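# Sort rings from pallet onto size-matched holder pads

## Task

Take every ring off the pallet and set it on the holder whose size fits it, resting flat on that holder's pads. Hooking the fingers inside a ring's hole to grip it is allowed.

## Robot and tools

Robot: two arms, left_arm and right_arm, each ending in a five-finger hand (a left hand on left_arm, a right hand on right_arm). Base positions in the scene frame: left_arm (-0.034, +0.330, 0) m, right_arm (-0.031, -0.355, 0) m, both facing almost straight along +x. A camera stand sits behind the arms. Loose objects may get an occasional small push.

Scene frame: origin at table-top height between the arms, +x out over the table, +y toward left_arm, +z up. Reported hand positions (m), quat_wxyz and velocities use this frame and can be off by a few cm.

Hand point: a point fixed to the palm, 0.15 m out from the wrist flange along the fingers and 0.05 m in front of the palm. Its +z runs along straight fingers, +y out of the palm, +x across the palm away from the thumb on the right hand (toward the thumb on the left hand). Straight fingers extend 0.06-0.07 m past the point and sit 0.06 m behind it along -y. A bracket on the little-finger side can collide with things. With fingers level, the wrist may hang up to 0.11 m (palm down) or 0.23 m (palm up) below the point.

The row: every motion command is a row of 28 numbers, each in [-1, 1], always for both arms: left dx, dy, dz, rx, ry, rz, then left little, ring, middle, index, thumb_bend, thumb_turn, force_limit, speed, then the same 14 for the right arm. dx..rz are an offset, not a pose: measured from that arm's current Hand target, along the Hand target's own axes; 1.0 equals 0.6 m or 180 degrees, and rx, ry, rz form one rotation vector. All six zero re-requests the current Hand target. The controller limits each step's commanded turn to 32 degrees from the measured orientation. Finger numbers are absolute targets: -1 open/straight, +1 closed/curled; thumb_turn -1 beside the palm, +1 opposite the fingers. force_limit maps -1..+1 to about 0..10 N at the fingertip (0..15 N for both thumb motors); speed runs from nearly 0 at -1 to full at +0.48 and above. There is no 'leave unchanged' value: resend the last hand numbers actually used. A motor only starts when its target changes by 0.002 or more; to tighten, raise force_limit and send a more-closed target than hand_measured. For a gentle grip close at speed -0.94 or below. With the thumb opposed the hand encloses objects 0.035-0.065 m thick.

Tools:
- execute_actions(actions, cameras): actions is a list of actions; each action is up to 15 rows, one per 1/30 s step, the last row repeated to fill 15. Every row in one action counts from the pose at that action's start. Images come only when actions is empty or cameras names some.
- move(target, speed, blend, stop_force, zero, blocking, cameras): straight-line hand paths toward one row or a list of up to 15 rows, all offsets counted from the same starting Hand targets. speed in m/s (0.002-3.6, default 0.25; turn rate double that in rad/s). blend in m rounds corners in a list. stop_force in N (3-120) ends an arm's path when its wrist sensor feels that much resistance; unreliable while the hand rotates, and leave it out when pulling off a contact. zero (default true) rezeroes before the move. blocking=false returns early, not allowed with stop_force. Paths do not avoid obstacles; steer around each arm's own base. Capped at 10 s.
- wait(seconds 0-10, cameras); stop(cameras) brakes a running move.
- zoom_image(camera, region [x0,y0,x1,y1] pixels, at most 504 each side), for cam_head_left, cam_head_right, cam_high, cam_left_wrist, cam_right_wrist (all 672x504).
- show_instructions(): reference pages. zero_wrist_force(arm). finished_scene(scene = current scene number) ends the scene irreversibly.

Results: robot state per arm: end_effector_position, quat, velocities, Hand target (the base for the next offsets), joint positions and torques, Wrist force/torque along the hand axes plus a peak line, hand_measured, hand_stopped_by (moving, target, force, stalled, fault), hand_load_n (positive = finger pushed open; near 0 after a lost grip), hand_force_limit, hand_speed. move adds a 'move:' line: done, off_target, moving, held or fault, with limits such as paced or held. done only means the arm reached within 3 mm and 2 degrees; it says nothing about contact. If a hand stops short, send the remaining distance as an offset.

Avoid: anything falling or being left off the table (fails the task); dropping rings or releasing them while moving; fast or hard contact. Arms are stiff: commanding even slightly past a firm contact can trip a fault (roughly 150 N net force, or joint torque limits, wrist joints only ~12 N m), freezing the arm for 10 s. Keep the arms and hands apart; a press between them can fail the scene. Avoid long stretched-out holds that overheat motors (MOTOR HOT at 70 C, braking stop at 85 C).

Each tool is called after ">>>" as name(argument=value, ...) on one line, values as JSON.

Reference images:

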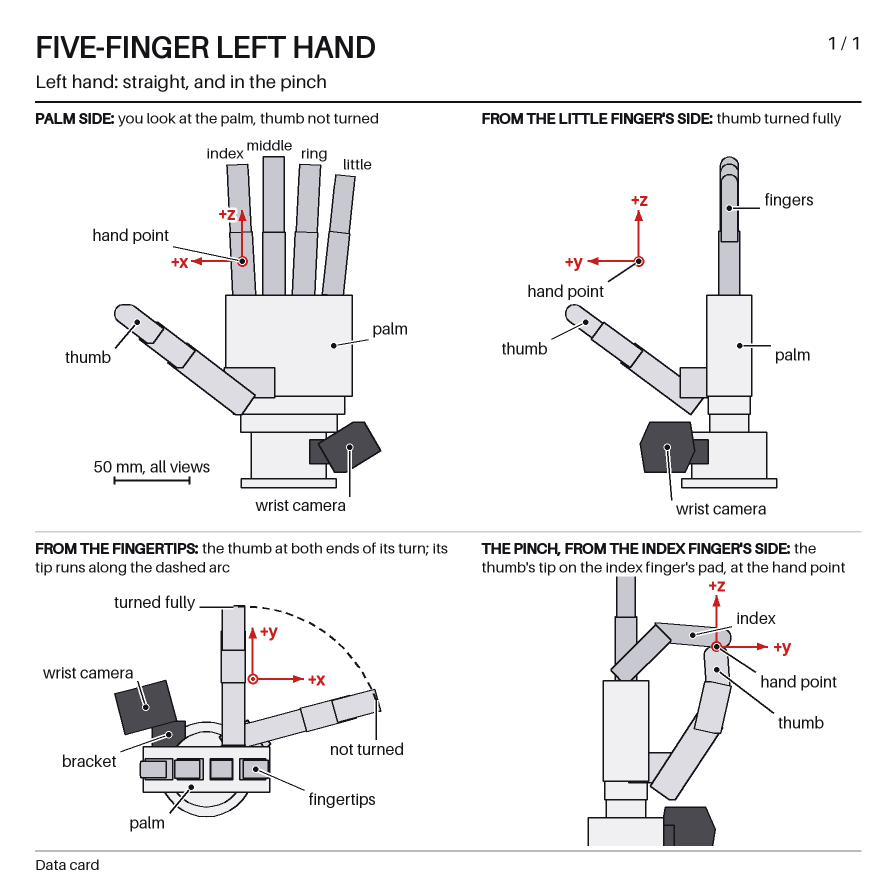

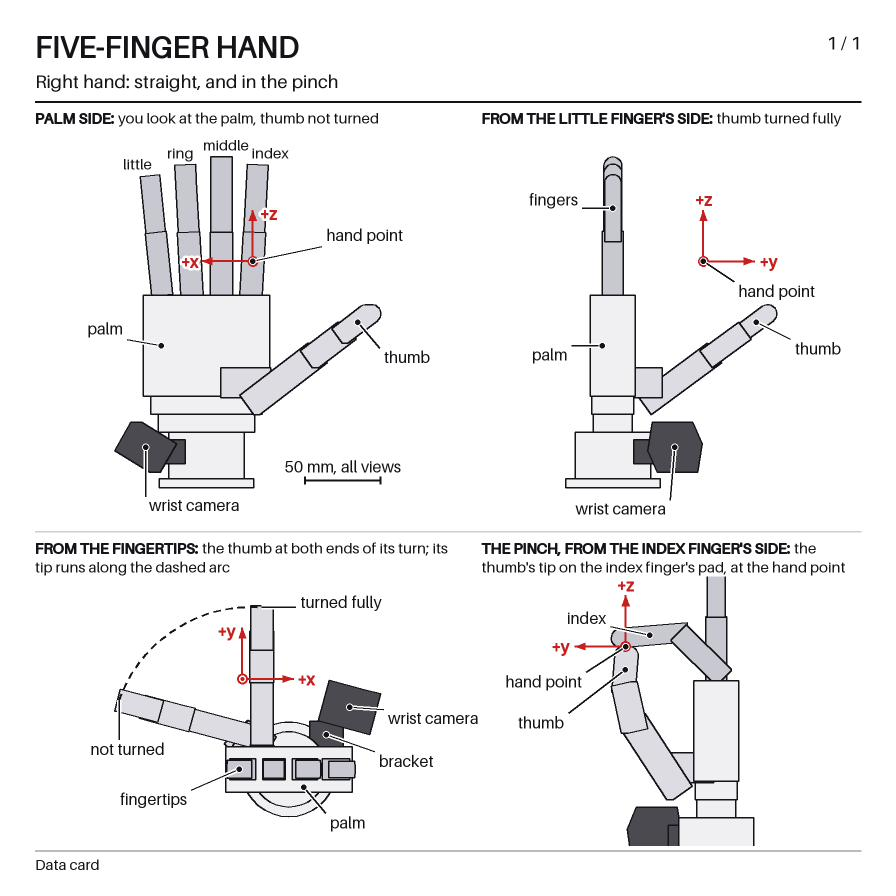

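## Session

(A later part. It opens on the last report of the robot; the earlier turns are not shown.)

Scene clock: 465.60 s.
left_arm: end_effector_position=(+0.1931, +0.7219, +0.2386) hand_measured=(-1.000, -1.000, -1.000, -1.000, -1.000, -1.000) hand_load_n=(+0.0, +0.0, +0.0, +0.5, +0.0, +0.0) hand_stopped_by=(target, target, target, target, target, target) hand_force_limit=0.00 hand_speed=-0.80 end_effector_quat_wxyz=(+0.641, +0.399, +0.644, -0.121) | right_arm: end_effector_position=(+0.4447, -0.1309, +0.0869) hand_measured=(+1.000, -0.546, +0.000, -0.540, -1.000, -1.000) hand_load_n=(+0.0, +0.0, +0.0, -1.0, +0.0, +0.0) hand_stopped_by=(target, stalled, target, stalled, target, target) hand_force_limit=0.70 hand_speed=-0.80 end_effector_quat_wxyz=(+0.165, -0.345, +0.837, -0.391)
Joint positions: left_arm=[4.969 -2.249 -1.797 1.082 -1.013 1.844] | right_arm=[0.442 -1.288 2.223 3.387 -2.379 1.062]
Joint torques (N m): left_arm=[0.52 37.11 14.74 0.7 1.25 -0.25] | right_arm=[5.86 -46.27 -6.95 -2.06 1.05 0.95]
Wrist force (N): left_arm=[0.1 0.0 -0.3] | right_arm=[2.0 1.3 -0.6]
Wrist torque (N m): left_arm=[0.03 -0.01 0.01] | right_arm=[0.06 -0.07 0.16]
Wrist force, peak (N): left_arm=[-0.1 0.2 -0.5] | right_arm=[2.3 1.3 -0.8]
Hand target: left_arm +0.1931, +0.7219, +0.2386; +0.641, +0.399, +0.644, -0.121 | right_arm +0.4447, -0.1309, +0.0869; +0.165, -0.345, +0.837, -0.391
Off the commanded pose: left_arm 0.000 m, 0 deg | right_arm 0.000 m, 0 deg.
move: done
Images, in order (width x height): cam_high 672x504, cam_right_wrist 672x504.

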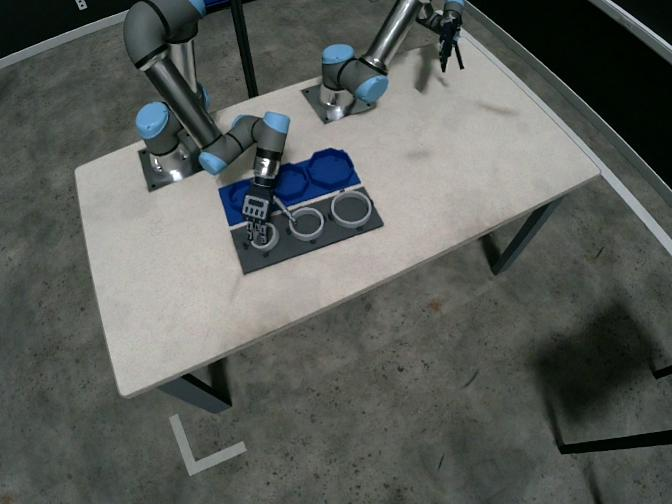

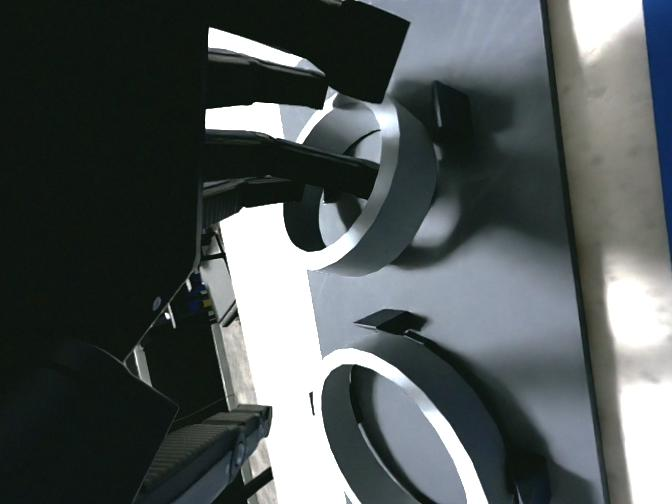

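>>> move(target=[0,0,0,0,0,0,-1,-1,-1,-1,-1,-1,0,-0.8,0,-0.102,-0.0857,0,0,0,1,-0.8,0.0,-0.8,-1,-1,0.7,-0.8], speed=0.06, cameras=["cam_high","cam_right_wrist"])

>>> zoom_image(camera="cam_high", region=[236, 216, 286, 266])

>>> zoom_image(camera="cam_right_wrist", region=[220, 0, 472, 252])

Scene clock: 476.93 s.
left_arm: end_effector_position=(+0.1931, +0.7219, +0.2386) hand_measured=(-1.000, -1.000, -1.000, -1.000, -1.000, -1.000) hand_load_n=(+0.0, +0.0, +0.0, +0.0, +0.0, +0.0) hand_stopped_by=(target, target, target, target, target, target) hand_force_limit=0.00 hand_speed=-0.80 end_effector_quat_wxyz=(+0.641, +0.399, +0.644, -0.121) | right_arm: end_effector_position=(+0.4441, -0.1308, +0.1671) hand_measured=(+1.000, -0.546, +0.000, -0.540, -1.000, -1.000) hand_load_n=(+0.5, +0.0, +0.0, +0.0, +0.0, +0.0) hand_stopped_by=(target, stalled, target, stalled, target, target) hand_force_limit=0.70 hand_speed=-0.80 end_effector_quat_wxyz=(+0.165, -0.345, +0.837, -0.391)
Joint positions: left_arm=[4.969 -2.249 -1.797 1.082 -1.013 1.844] | right_arm=[0.443 -1.456 2.146 3.632 -2.379 1.063]
Joint torques (N m): left_arm=[-0.07 37.93 15.36 0.7 1.13 -0.31] | right_arm=[6.86 -1.23 -0.53 -3.19 -3.56 0.39]
Wrist force (N): left_arm=[-0.1 0.1 -0.1] | right_arm=[1.4 0.6 0.2]
Wrist torque (N m): left_arm=[0.02 0.03 -0.01] | right_arm=[0.03 -0.06 0.14]
Wrist force, peak (N): left_arm=[-0.4 0.3 -0.7] | right_arm=[2.1 1.3 -0.6]
Hand target: left_arm +0.1931, +0.7219, +0.2386; +0.641, +0.399, +0.644, -0.121 | right_arm +0.4440, -0.1309, +0.1668; +0.165, -0.345, +0.837, -0.391
Off the commanded pose: left_arm 0.000 m, 0 deg | right_arm 0.000 m, 0 deg.
move: done
Images, in order (width x height): cam_high 672x504, cam_right_wrist 672x504.

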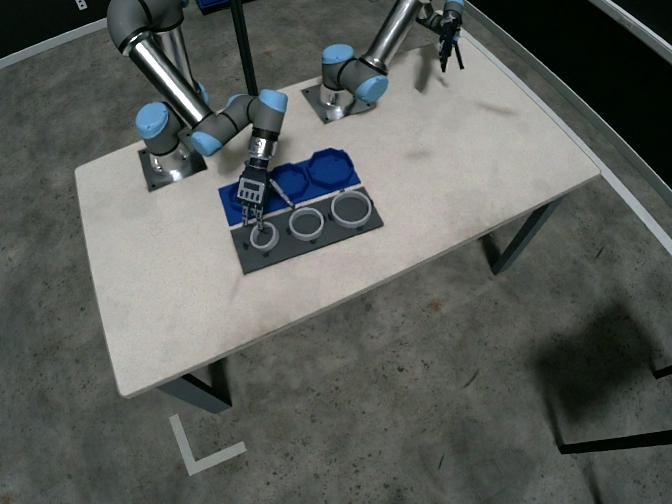

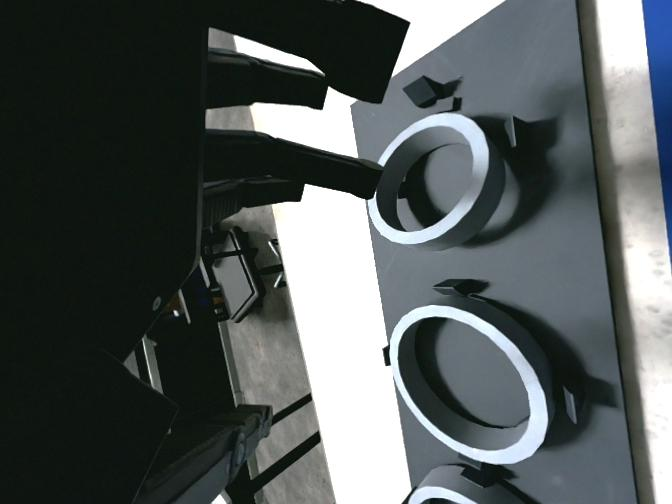

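Scaled by 10.080.

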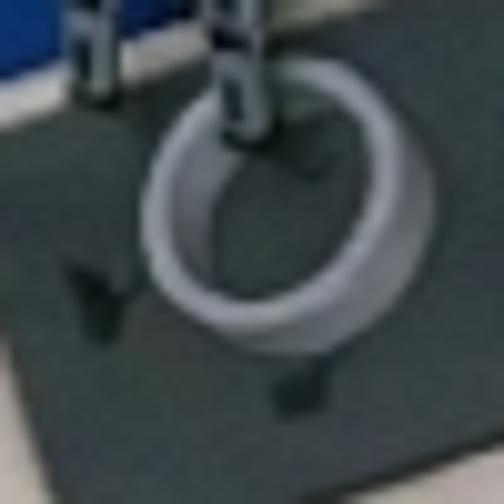

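Scaled by 2.000.

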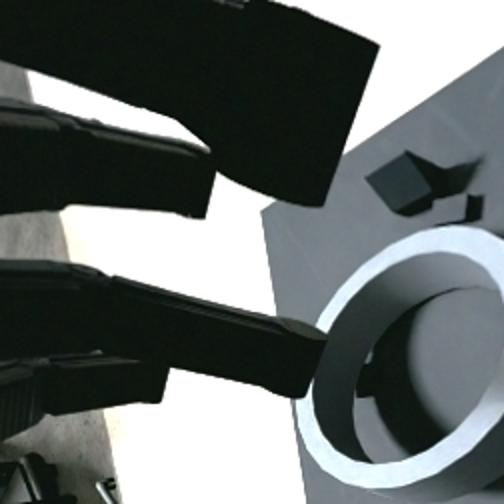

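>>> move(target=[0,0,0,0,0,0,-1,-1,-1,-1,-1,-1,0,-0.8,-0.034,0.0829,0.023,0,0,0,1,-0.54,-0.2,-0.54,-1,-1,0.7,-0.5], speed=0.08, cameras=["cam_high","cam_right_wrist"])

>>> zoom_image(camera="cam_high", region=[236, 216, 286, 266])

Scene clock: 498.10 s.
left_arm: end_effector_position=(+0.1931, +0.7219, +0.2386) hand_measured=(-1.000, -1.000, -1.000, -1.000, -1.000, -1.000) hand_load_n=(+0.0, +0.0, +0.0, +0.0, +0.0, +0.0) hand_stopped_by=(target, target, target, target, target, target) hand_force_limit=0.00 hand_speed=-0.80 end_effector_quat_wxyz=(+0.641, +0.399, +0.644, -0.121) | right_arm: end_effector_position=(+0.4438, -0.1013, +0.1199) hand_measured=(+1.000, -0.540, -0.200, -0.540, -1.000, -1.000) hand_load_n=(+0.0, +0.0, +0.0, +0.0, +0.0, +0.0) hand_stopped_by=(target, target, target, target, target, target) hand_force_limit=0.70 hand_speed=-0.50 end_effector_quat_wxyz=(+0.165, -0.345, +0.837, -0.392)
Joint positions: left_arm=[4.969 -2.249 -1.797 1.082 -1.013 1.844] | right_arm=[0.501 -1.338 2.143 3.577 -2.4 1.142]
Joint torques (N m): left_arm=[-0.05 37.51 15.25 0.61 1.25 -0.22] | right_arm=[-4.9 -47.94 -24.5 -0.13 1.44 -0.94]
Wrist force (N): left_arm=[-0.1 0.1 -0.3] | right_arm=[1.6 0.4 -0.2]
Wrist torque (N m): left_arm=[0.04 0.01 -0.01] | right_arm=[0.03 -0.08 0.08]
Wrist force, peak (N): left_arm=[0.0 0.1 -0.6] | right_arm=[2.0 -1.0 1.6]
Hand target: left_arm +0.1931, +0.7219, +0.2386; +0.641, +0.399, +0.644, -0.121 | right_arm +0.4437, -0.1013, +0.1199; +0.165, -0.345, +0.837, -0.391
Off the commanded pose: left_arm 0.000 m, 0 deg | right_arm 0.000 m, 0 deg.
move: done
Images, in order (width x height): cam_high 672x504, cam_right_wrist 672x504.

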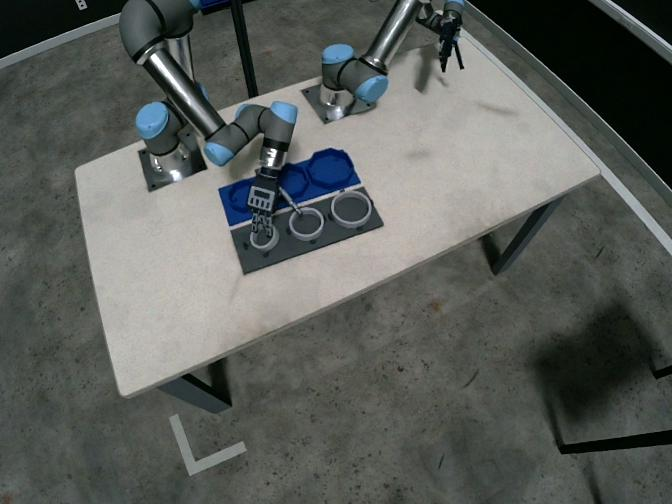

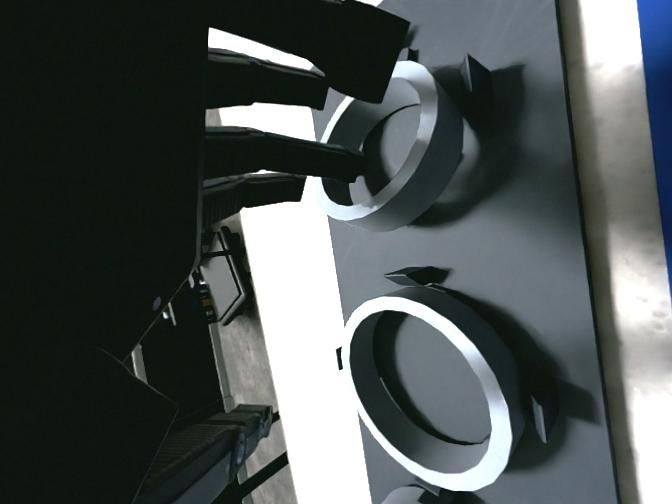

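Scaled by 10.080.

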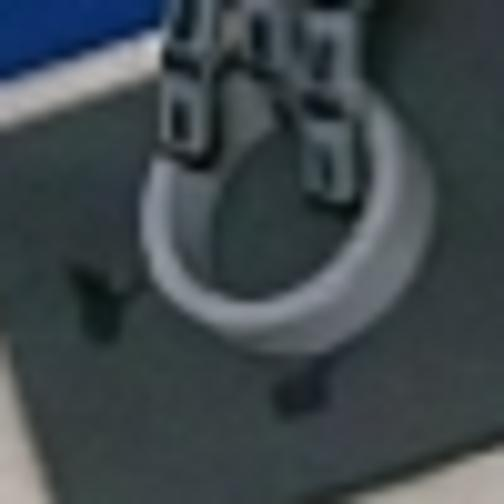

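>>> move(target=[0,0,0,0,0,0,-1,-1,-1,-1,-1,-1,0,-0.8,-0.0035,0.0582,0.0473,0,0,0,1,-0.54,-0.2,-0.54,-1,-1,0.7,-0.5], speed=0.035, stop_force=5, cameras=["cam_high","cam_right_wrist"])

>>> zoom_image(camera="cam_high", region=[236, 216, 286, 266])

>>> zoom_image(camera="cam_right_wrist", region=[260, 30, 500, 280])

Scene clock: 508.27 s.
left_arm: end_effector_position=(+0.1931, +0.7219, +0.2386) hand_measured=(-1.000, -1.000, -1.000, -1.000, -1.000, -1.000) hand_load_n=(+0.0, +0.0, +0.0, +0.0, +0.0, +0.0) hand_stopped_by=(target, target, target, target, target, target) hand_force_limit=0.00 hand_speed=-0.80 end_effector_quat_wxyz=(+0.641, +0.399, +0.644, -0.121) | right_arm: end_effector_position=(+0.4443, -0.1004, +0.1002) hand_measured=(+1.000, -0.540, -0.200, -0.540, -1.000, -1.000) hand_load_n=(+0.0, +0.0, +0.0, +2.5, +0.0, +0.0) hand_stopped_by=(target, target, target, target, target, target) hand_force_limit=0.70 hand_speed=-0.50 end_effector_quat_wxyz=(+0.165, -0.345, +0.837, -0.391)
Joint positions: left_arm=[4.969 -2.249 -1.797 1.082 -1.013 1.844] | right_arm=[0.502 -1.296 2.157 3.521 -2.4 1.144]
Joint torques (N m): left_arm=[0.11 37.14 15.51 0.62 1.19 -0.26] | right_arm=[-5.3 -48.46 -34.43 -4.29 2.38 -1.1]
Wrist force (N): left_arm=[0.1 0.2 -0.2] | right_arm=[3.3 -2.7 -0.6]
Wrist torque (N m): left_arm=[0.04 -0.02 0.01] | right_arm=[0.12 0.01 0.12]
Wrist force, peak (N): left_arm=[-0.4 0.0 -0.5] | right_arm=[2.1 -5.2 -4.6]
Hand target: left_arm +0.1931, +0.7219, +0.2386; +0.641, +0.399, +0.644, -0.121 | right_arm +0.4443, -0.1004, +0.1003; +0.165, -0.345, +0.837, -0.391 (not the last commanded pose)
Off the commanded pose: left_arm 0.000 m, 0 deg | right_arm 0.025 m, 0 deg.
move: contact (right_arm)
Images, in order (width x height): cam_high 672x504, cam_right_wrist 672x504.

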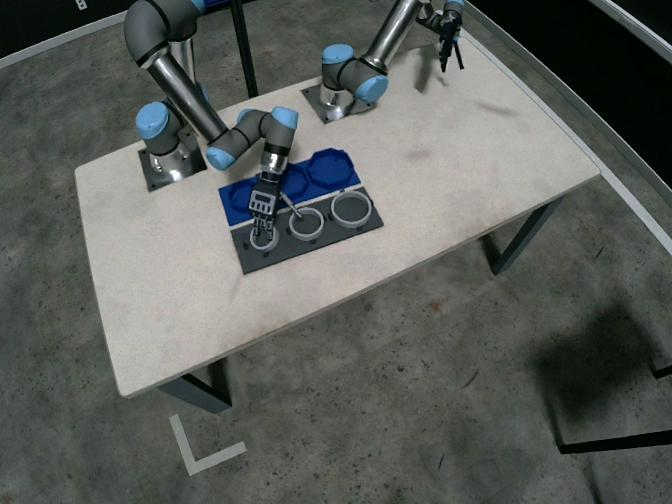

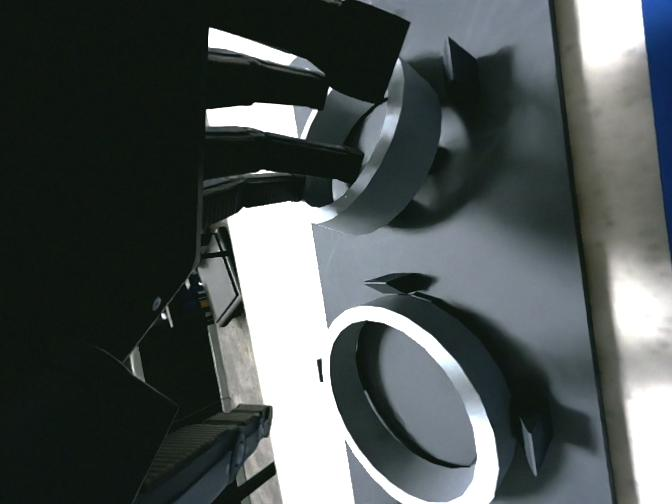

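Scaled by 10.080.

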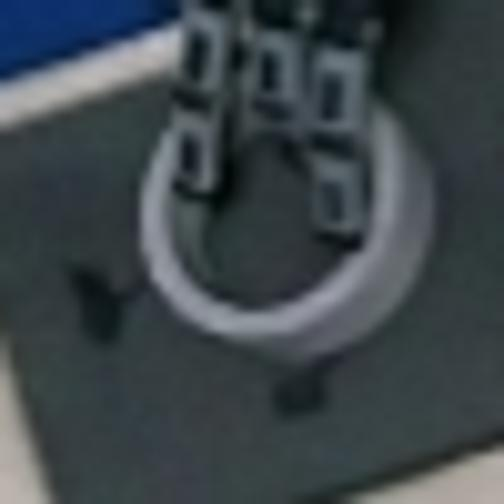

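Scaled by 2.016.

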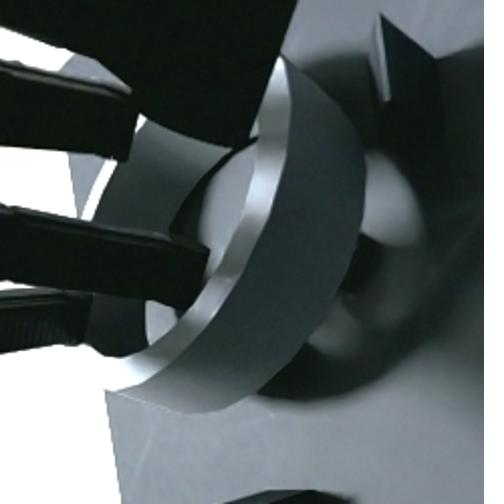

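>>> move(target=[[0,0,0,0,0,0,-1,-1,-1,-1,-1,-1,0,-0.8,0,-0.0319,-0.0268,0,0,0,1,-0.54,-0.2,-0.54,-1,-1,0.7,-0.5],[0,0,0,0,0,0,-1,-1,-1,-1,-1,-1,0,-0.8,0.0232,-0.0517,0.0097,0,0,0,1,1,-0.2,1,-1,-1,0.3,0]], speed=0.06, cameras=["cam_high","cam_right_wrist"])

>>> zoom_image(camera="cam_high", region=[236, 216, 286, 266])

Scene clock: 526.77 s.
left_arm: end_effector_position=(+0.1931, +0.7219, +0.2386) hand_measured=(-1.000, -1.000, -1.000, -1.000, -1.000, -1.000) hand_load_n=(+0.0, +0.0, +0.0, +0.0, +0.0, +0.0) hand_stopped_by=(target, target, target, target, target, target) hand_force_limit=0.00 hand_speed=-0.80 end_effector_quat_wxyz=(+0.641, +0.399, +0.644, -0.121) | right_arm: end_effector_position=(+0.4515, -0.1275, +0.1203) hand_measured=(+1.000, +1.000, -0.200, +1.000, -1.000, -1.000) hand_load_n=(+0.0, +0.0, +0.5, +0.0, +0.0, +0.0) hand_stopped_by=(target, target, target, target, target, target) hand_force_limit=0.30 hand_speed=0.00 end_effector_quat_wxyz=(+0.165, -0.345, +0.837, -0.391)
Joint positions: left_arm=[4.969 -2.249 -1.797 1.082 -1.013 1.844] | right_arm=[0.442 -1.349 2.176 3.495 -2.379 1.062]
Joint torques (N m): left_arm=[-0.45 36.73 15.6 0.62 1.16 -0.28] | right_arm=[-6.01 -28.01 -35.47 -4.65 -2.42 -0.87]
Wrist force (N): left_arm=[0.0 0.0 -0.2] | right_arm=[1.3 0.7 0.1]
Wrist torque (N m): left_arm=[0.02 0.01 0.00] | right_arm=[0.06 -0.06 0.13]
Wrist force, peak (N): left_arm=[-0.4 0.1 -0.5] | right_arm=[3.5 -2.7 -0.7]
Hand target: left_arm +0.1931, +0.7219, +0.2386; +0.641, +0.399, +0.644, -0.121 | right_arm +0.4515, -0.1275, +0.1203; +0.165, -0.345, +0.837, -0.391
Off the commanded pose: left_arm 0.000 m, 0 deg | right_arm 0.000 m, 0 deg.
move: done
Images, in order (width x height): cam_high 672x504, cam_right_wrist 672x504.

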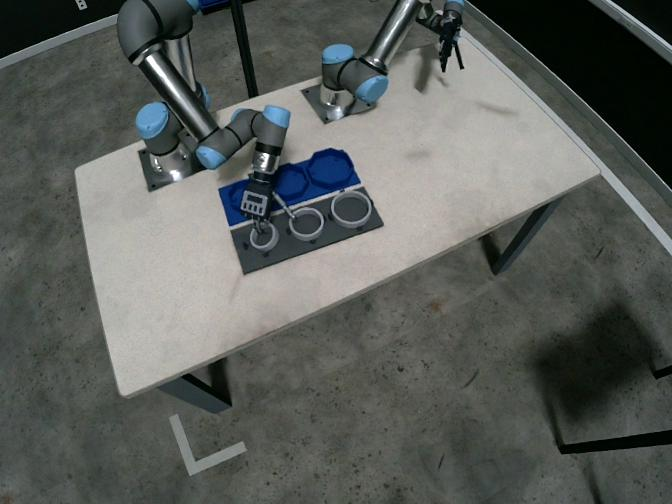

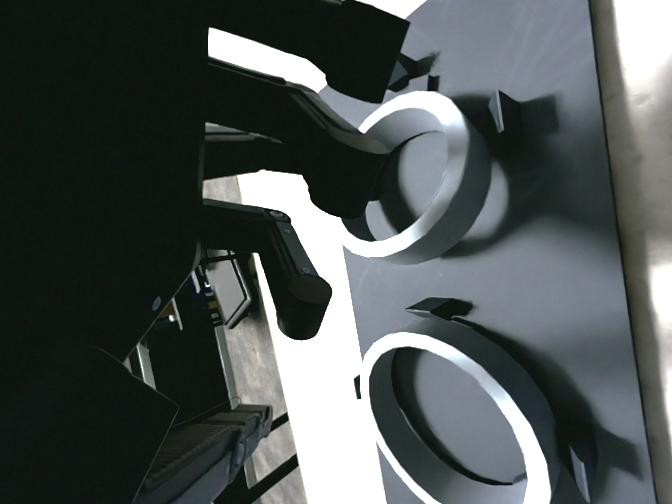

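Scaled by 10.080.

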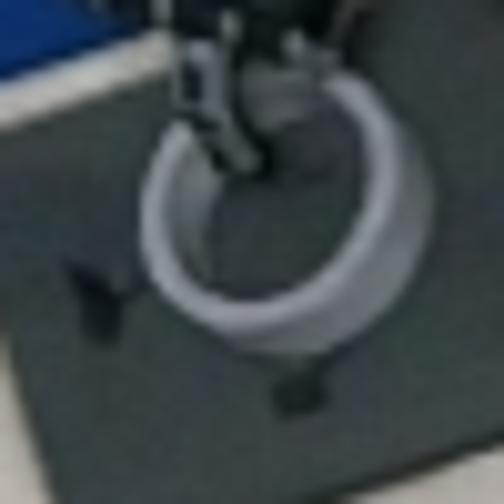

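>>> move(target=[0,0,0,0,0,0,-1,-1,-1,-1,-1,-1,0,-0.8,0,0.0604,0.0507,0,0,0,1,1,-0.2,1,-1,-1,0.3,0], speed=0.05, stop_force=6, cameras=["cam_high","cam_right_wrist"])

>>> zoom_image(camera="cam_high", region=[236, 216, 286, 266])

Scene clock: 531.97 s.
left_arm: end_effector_position=(+0.1931, +0.7219, +0.2386) hand_measured=(-1.000, -1.000, -1.000, -1.000, -1.000, -1.000) hand_load_n=(+0.0, +0.0, +0.0, +0.0, +0.0, +0.0) hand_stopped_by=(target, target, target, target, target, target) hand_force_limit=0.00 hand_speed=-0.80 end_effector_quat_wxyz=(+0.641, +0.399, +0.644, -0.121) | right_arm: end_effector_position=(+0.4519, -0.1275, +0.0730) hand_measured=(+1.000, +1.000, -0.200, +1.000, -1.000, -1.000) hand_load_n=(+0.0, +0.0, +0.0, +0.0, +0.0, -0.5) hand_stopped_by=(target, target, target, target, target, target) hand_force_limit=0.30 hand_speed=0.00 end_effector_quat_wxyz=(+0.165, -0.345, +0.837, -0.391)
Joint positions: left_arm=[4.969 -2.249 -1.797 1.082 -1.013 1.844] | right_arm=[0.442 -1.241 2.21 3.352 -2.379 1.062]
Joint torques (N m): left_arm=[-0.15 36.76 15.52 0.65 1.2 -0.22] | right_arm=[-4.56 -50.98 -30.52 -4.56 1.62 1.04]
Wrist force (N): left_arm=[0.0 0.1 -0.3] | right_arm=[1.5 0.3 0.1]
Wrist torque (N m): left_arm=[0.03 0.00 0.00] | right_arm=[0.01 -0.08 0.13]
Wrist force, peak (N): left_arm=[0.0 0.0 -0.6] | right_arm=[1.5 1.1 0.3]
Hand target: left_arm +0.1931, +0.7219, +0.2386; +0.641, +0.399, +0.644, -0.121 | right_arm +0.4519, -0.1275, +0.0730; +0.165, -0.345, +0.837, -0.391
Off the commanded pose: left_arm 0.000 m, 0 deg | right_arm 0.000 m, 0 deg.
move: done
Images, in order (width x height): cam_high 672x504, cam_right_wrist 672x504.

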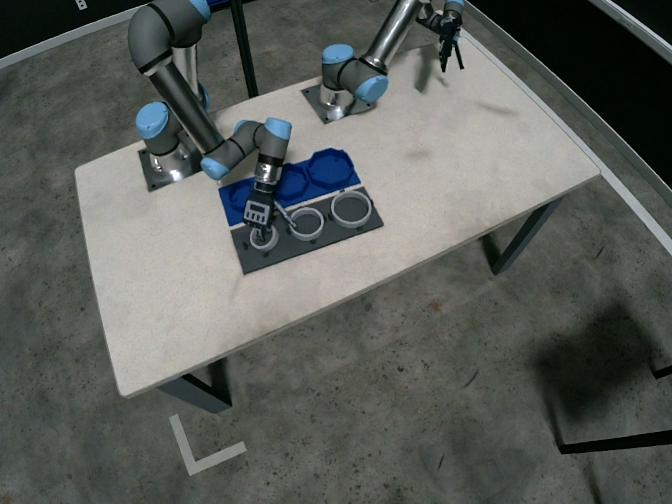

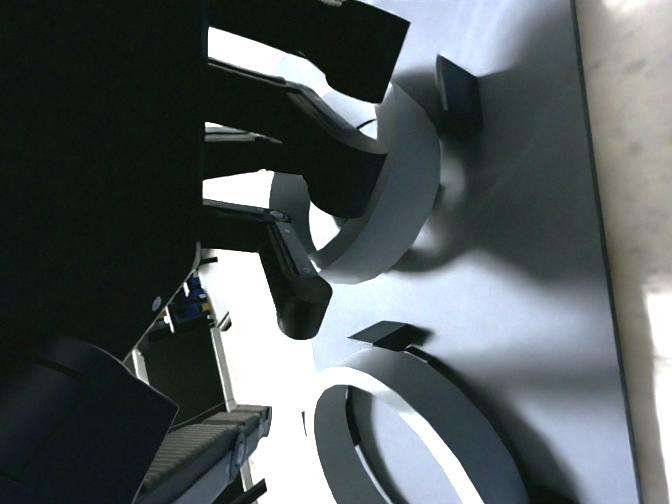

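Scaled by 10.080.

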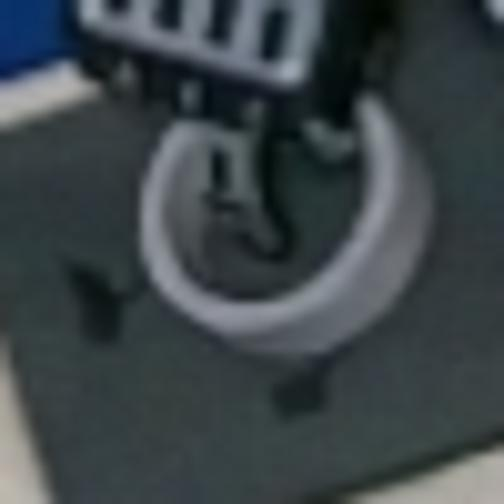

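>>> move(target=[0,0,0,0,0,0,-1,-1,-1,-1,-1,-1,0,-0.8,0.0259,-0.0167,0.0199,0,0,0,1,1,-0.2,1,-1,-1,0.3,0], speed=0.03, cameras=["cam_high","cam_right_wrist"])

>>> zoom_image(camera="cam_high", region=[236, 216, 286, 266])

Scene clock: 539.57 s.
left_arm: end_effector_position=(+0.1931, +0.7219, +0.2386) hand_measured=(-1.000, -1.000, -1.000, -1.000, -1.000, -1.000) hand_load_n=(+0.0, +0.0, +0.0, +0.0, +0.0, +0.0) hand_stopped_by=(target, target, target, target, target, target) hand_force_limit=0.00 hand_speed=-0.80 end_effector_quat_wxyz=(+0.641, +0.399, +0.644, -0.121) | right_arm: end_effector_position=(+0.4518, -0.1496, +0.0729) hand_measured=(+1.000, +1.000, -0.200, +1.000, -1.000, -1.000) hand_load_n=(+0.0, +0.0, -0.5, +0.0, +0.0, +0.0) hand_stopped_by=(target, target, target, target, target, target) hand_force_limit=0.30 hand_speed=0.00 end_effector_quat_wxyz=(+0.165, -0.345, +0.837, -0.391) end_effector_velocity=(+0.000, +0.001, +0.000) end_effector_angular_velocity=(+0.000, +0.002, +0.001)
Joint positions: left_arm=[4.969 -2.249 -1.797 1.082 -1.013 1.844] | right_arm=[0.397 -1.253 2.249 3.284 -2.36 1.002]
Joint velocities: left_arm=[within noise] | right_arm=[0.003 0 -0.002 0.005 0 0.002]
Joint torques (N m): left_arm=[-0.26 36.49 15.59 0.55 1.07 -0.21] | right_arm=[7.06 -32.68 -27.83 -0.02 -2.7 0.82]
Wrist force (N): left_arm=[0.1 -0.1 -0.3] | right_arm=[0.5 0.3 -1.0]
Wrist torque (N m): left_arm=[0.00 -0.02 0.02] | right_arm=[0.05 -0.13 0.13]
Wrist force, peak (N): left_arm=[-0.3 0.0 -0.6] | right_arm=[1.0 1.8 -0.7]
Hand target: left_arm +0.1931, +0.7219, +0.2386; +0.641, +0.399, +0.644, -0.121 | right_arm +0.4519, -0.1495, +0.0730; +0.165, -0.345, +0.837, -0.391
Off the commanded pose: left_arm 0.000 m, 0 deg | right_arm 0.000 m, 0 deg.
move: done
Images, in order (width x height): cam_high 672x504, cam_right_wrist 672x504.

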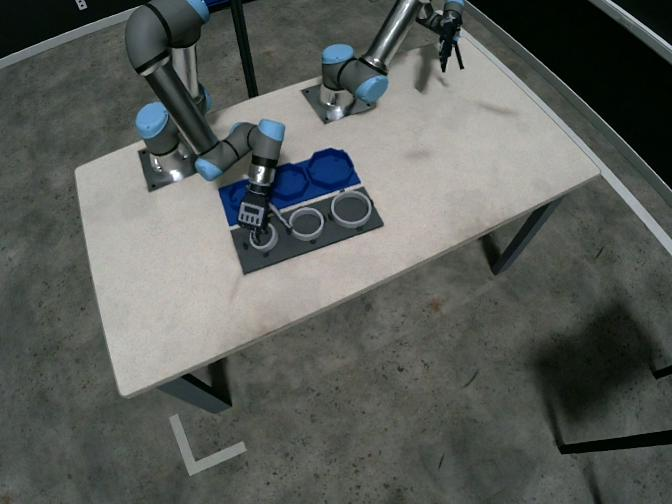

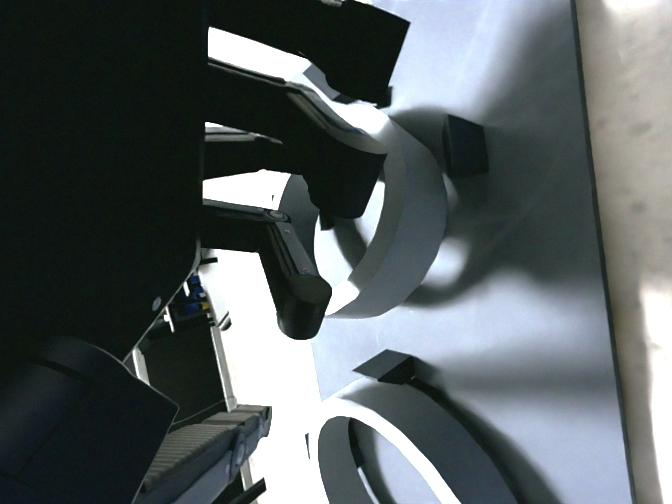

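Scaled by 10.080.

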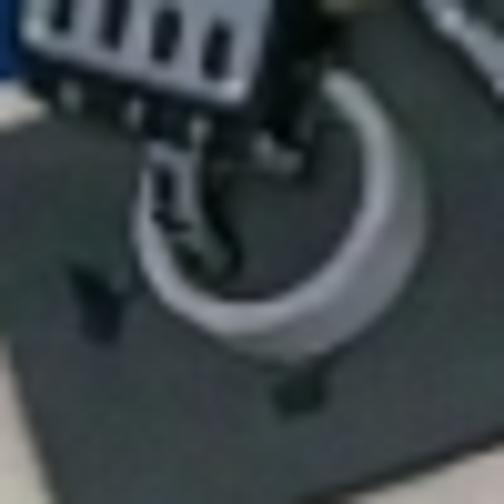

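>>> move(target=[0,0,0,0,0,0,-1,-1,-1,-1,-1,-1,0,-0.8,0.0083,-0.0053,0.0063,0,0,0,1,1,-0.2,1,-1,-1,0.3,0], speed=0.02, cameras=["cam_high"])

>>> zoom_image(camera="cam_high", region=[236, 216, 286, 266])

Scene clock: 544.13 s.
left_arm: end_effector_position=(+0.1931, +0.7219, +0.2386) hand_measured=(-1.000, -1.000, -1.000, -1.000, -1.000, -1.000) hand_load_n=(+0.0, +0.0, +0.0, +0.0, +0.0, +0.0) hand_stopped_by=(target, target, target, target, target, target) hand_force_limit=0.00 hand_speed=-0.80 end_effector_quat_wxyz=(+0.641, +0.399, +0.644, -0.121) | right_arm: end_effector_position=(+0.4519, -0.1566, +0.0730) hand_measured=(+1.000, +1.000, -0.200, +1.000, -1.000, -1.000) hand_load_n=(+0.0, +0.0, +0.0, +0.0, +0.0, +0.0) hand_stopped_by=(target, target, target, target, target, target) hand_force_limit=0.30 hand_speed=0.00 end_effector_quat_wxyz=(+0.165, -0.345, +0.837, -0.391)
Joint positions: left_arm=[4.969 -2.249 -1.797 1.082 -1.013 1.844] | right_arm=[0.382 -1.256 2.26 3.262 -2.354 0.983]
Joint torques (N m): left_arm=[-0.14 36.55 16.26 0.65 1.12 -0.12] | right_arm=[7.25 -44.22 -14.71 -0.13 0.19 1.06]
Wrist force (N): left_arm=[-0.2 0.0 -0.6] | right_arm=[1.6 0.4 0.1]
Wrist torque (N m): left_arm=[0.03 0.03 -0.01] | right_arm=[0.02 -0.10 0.15]
Wrist force, peak (N): left_arm=[-0.2 0.0 -0.6] | right_arm=[1.6 0.6 0.1]
Hand target: left_arm +0.1931, +0.7219, +0.2386; +0.641, +0.399, +0.644, -0.121 | right_arm +0.4519, -0.1565, +0.0730; +0.165, -0.345, +0.837, -0.391
Off the commanded pose: left_arm 0.000 m, 0 deg | right_arm 0.000 m, 0 deg.
move: done
Images, in order (width x height): cam_high 672x504.

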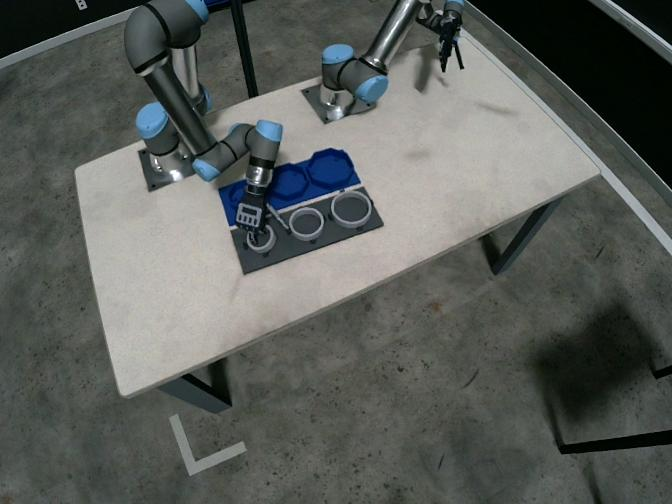

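Scaled by 10.080.

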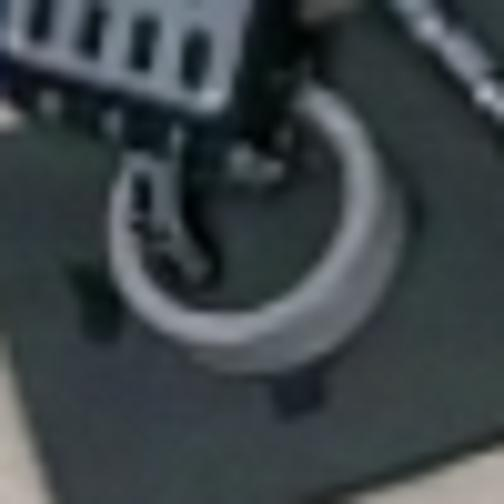

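>>> move(target=[[0,0,0,0,0,0,-1,-1,-1,-1,-1,-1,0,-0.8,-0.0083,0.0053,-0.0063,0,0,0,1,1,-0.2,1,-1,-1,0.3,0],[0,0,0,0,0,0,-1,-1,-1,-1,-1,-1,0,-0.8,-0.0083,-0.0967,-0.092,0,0,0,1,1,-0.2,1,-1,-1,0.3,0]], speed=[0.03,0.08], cameras=["cam_high","cam_right_wrist"])

>>> zoom_image(camera="cam_high", region=[236, 216, 286, 266])

>>> zoom_image(camera="cam_right_wrist", region=[300, 30, 640, 280])

Scene clock: 552.10 s.
left_arm: end_effector_position=(+0.1931, +0.7219, +0.2386) hand_measured=(-1.000, -1.000, -1.000, -1.000, -1.000, -1.000) hand_load_n=(+0.0, +0.0, +0.0, +0.0, +0.0, +0.0) hand_stopped_by=(target, target, target, target, target, target) hand_force_limit=0.00 hand_speed=-0.80 end_effector_quat_wxyz=(+0.641, +0.399, +0.644, -0.121) | right_arm: end_effector_position=(+0.4514, -0.1495, +0.1531) hand_measured=(+1.000, +1.000, -0.200, +1.000, -1.000, -1.000) hand_load_n=(+0.0, +0.0, +0.0, +0.0, +0.0, -0.5) hand_stopped_by=(target, target, target, target, target, target) hand_force_limit=0.30 hand_speed=0.00 end_effector_quat_wxyz=(+0.165, -0.345, +0.837, -0.391)
Joint positions: left_arm=[4.969 -2.249 -1.797 1.082 -1.013 1.844] | right_arm=[0.397 -1.434 2.181 3.533 -2.361 1.003]
Joint torques (N m): left_arm=[0.47 36.69 15.98 0.57 1.23 -0.26] | right_arm=[6.93 -0.98 0.49 -1.35 -1.53 0.04]
Wrist force (N): left_arm=[-0.2 -0.2 -0.3] | right_arm=[1.6 0.4 0.1]
Wrist torque (N m): left_arm=[-0.01 0.03 -0.01] | right_arm=[0.02 -0.10 0.13]
Wrist force, peak (N): left_arm=[-0.4 -0.1 -0.6] | right_arm=[1.8 2.2 1.2]
Hand target: left_arm +0.1931, +0.7219, +0.2386; +0.641, +0.399, +0.644, -0.121 | right_arm +0.4513, -0.1496, +0.1529; +0.165, -0.345, +0.837, -0.391
Off the commanded pose: left_arm 0.000 m, 0 deg | right_arm 0.000 m, 0 deg.
move: done
Images, in order (width x height): cam_high 672x504, cam_right_wrist 672x504.

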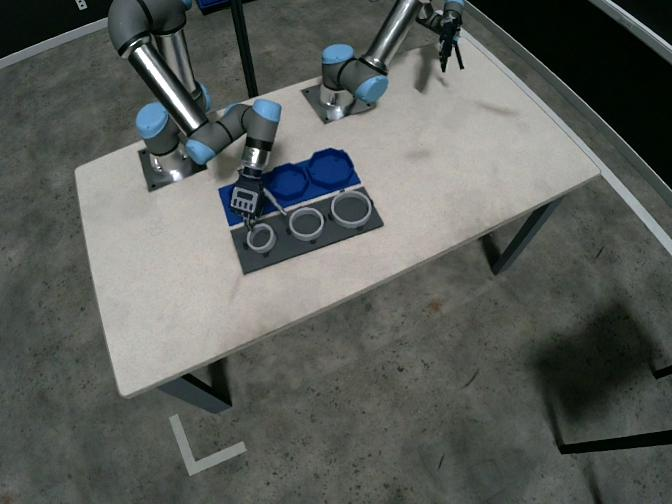

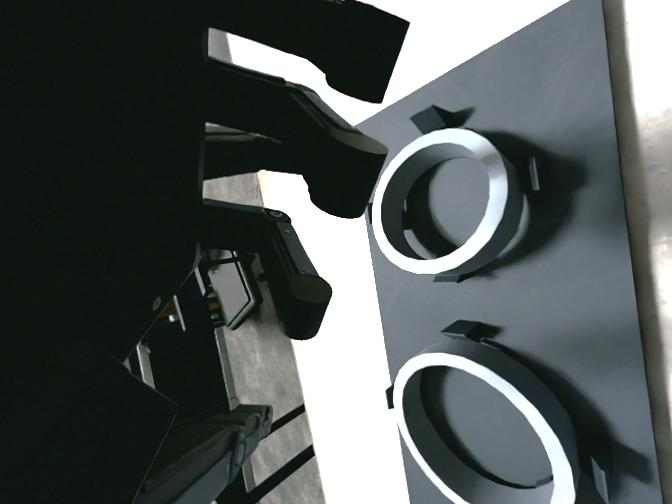

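Scaled by 10.080.

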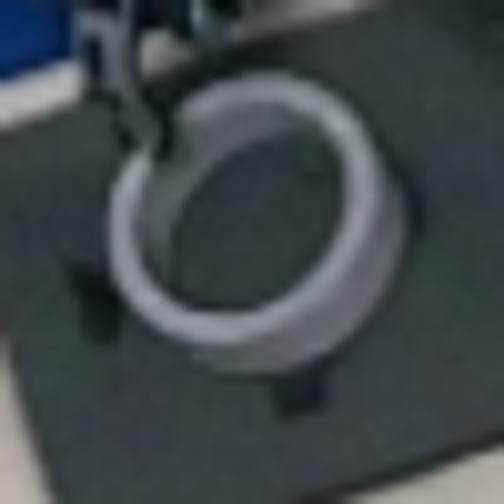

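Scaled by 1.482.

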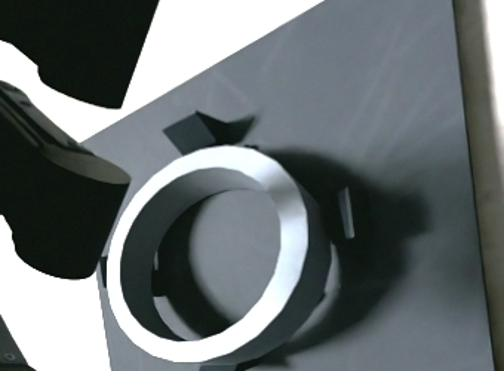

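>>> zoom_image(camera="cam_right_wrist", region=[360, 90, 560, 290])

>>> zoom_image(camera="cam_right_wrist", region=[380, 290, 640, 504])

Scaled by 2.520.

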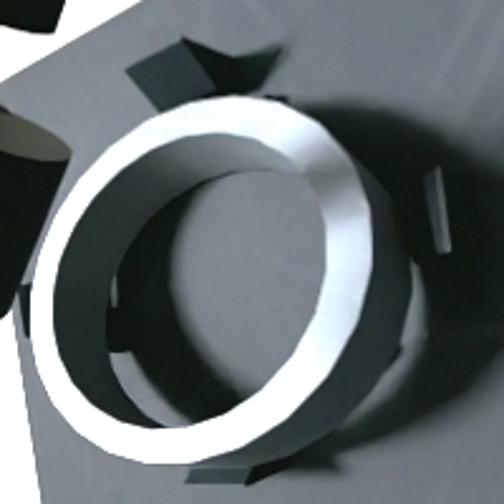

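Scaled by 1.938.

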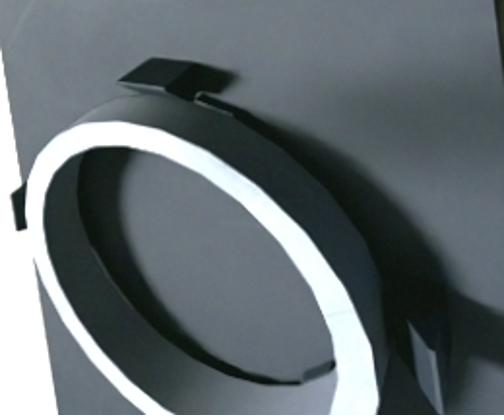

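>>> zoom_image(camera="cam_high", region=[231, 190, 331, 270])

Scaled by 5.040.

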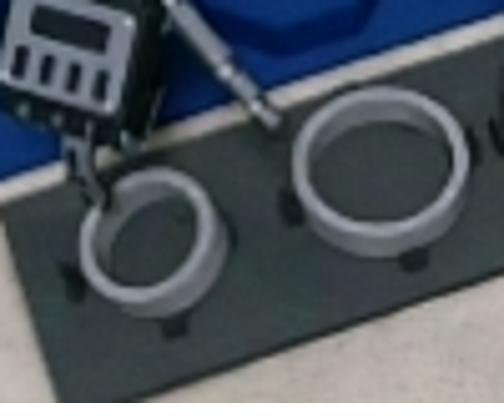

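>>> move(target=[[0,0,0,0,0,0,-1,-1,-1,-1,-1,-1,0,-0.8,0,0.102,0.0857,0,0,0,1,1,-0.2,1,-1,-1,0.3,0],[0,0,0,0,0,0,-1,-1,-1,-1,-1,-1,0,-0.8,0.0143,0.0928,0.0967,0,0,0,1,1,-0.2,1,-1,-1,0.3,0]], speed=[0.08,0.02], cameras=["cam_high","cam_right_wrist"])

>>> zoom_image(camera="cam_high", region=[231, 190, 331, 270])

Scene clock: 573.63 s.
left_arm: end_effector_position=(+0.1931, +0.7219, +0.2386) hand_measured=(-1.000, -1.000, -1.000, -1.000, -1.000, -1.000) hand_load_n=(+0.0, +0.0, +0.0, +0.0, +0.0, +0.0) hand_stopped_by=(target, target, target, target, target, target) hand_force_limit=0.00 hand_speed=-0.80 end_effector_quat_wxyz=(+0.641, +0.399, +0.644, -0.121) | right_arm: end_effector_position=(+0.4519, -0.1617, +0.0729) hand_measured=(+1.000, +1.000, -0.200, +1.000, -1.000, -1.000) hand_load_n=(+0.0, +0.0, -5.5, +0.0, +0.0, +0.0) hand_stopped_by=(target, target, target, target, target, target) hand_force_limit=0.30 hand_speed=0.00 end_effector_quat_wxyz=(+0.165, -0.345, +0.837, -0.391) end_effector_velocity=(+0.000, +0.001, +0.000) end_effector_angular_velocity=(+0.002, +0.001, -0.002)
Joint positions: left_arm=[4.969 -2.249 -1.797 1.082 -1.013 1.844] | right_arm=[0.371 -1.259 2.268 3.246 -2.349 0.969]
Joint velocities: left_arm=[within noise] | right_arm=[0.002 0 -0.001 0.005 0 0.006]
Joint torques (N m): left_arm=[0.4 36.2 15.65 0.54 1.29 -0.43] | right_arm=[5.31 -37.93 -17.92 0.54 -2.86 1.15]
Wrist force (N): left_arm=[0.1 0.0 -0.3] | right_arm=[-6.9 3.4 -4.4]
Wrist torque (N m): left_arm=[0.02 -0.02 0.01] | right_arm=[0.00 -0.27 0.14]
Wrist force, peak (N): left_arm=[-0.1 -0.1 -0.6] | right_arm=[-6.9 3.4 -4.4]
Hand target: left_arm +0.1931, +0.7219, +0.2386; +0.641, +0.399, +0.644, -0.121 | right_arm +0.4520, -0.1617, +0.0730; +0.165, -0.345, +0.837, -0.391
Off the commanded pose: left_arm 0.000 m, 0 deg | right_arm 0.000 m, 0 deg.
move: done
Images, in order (width x height): cam_high 672x504, cam_right_wrist 672x504.

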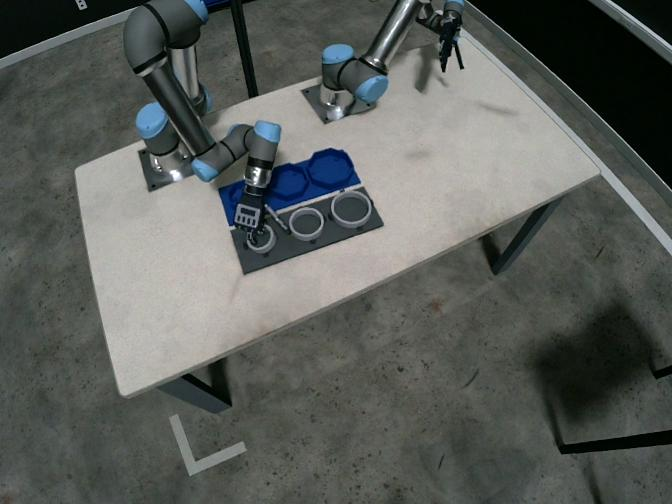

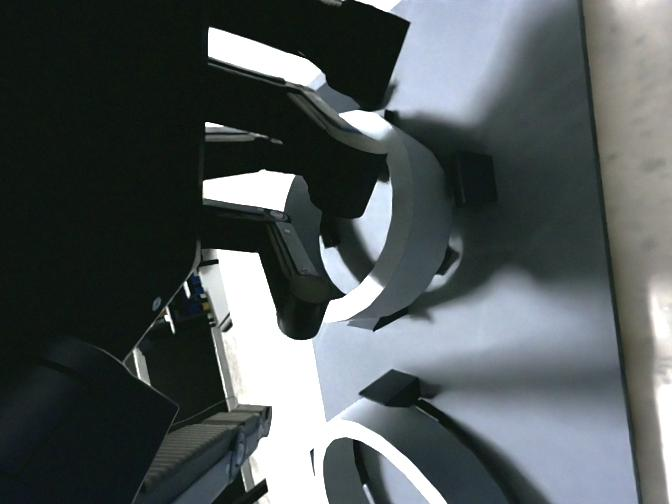

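Scaled by 5.040.

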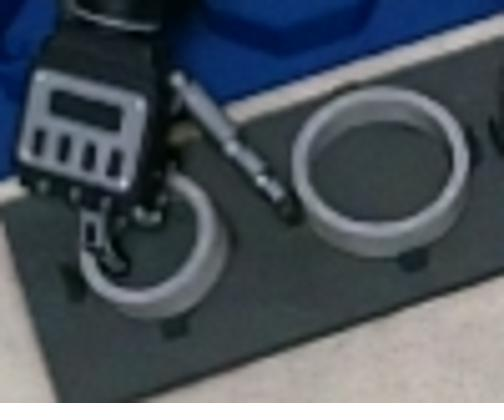

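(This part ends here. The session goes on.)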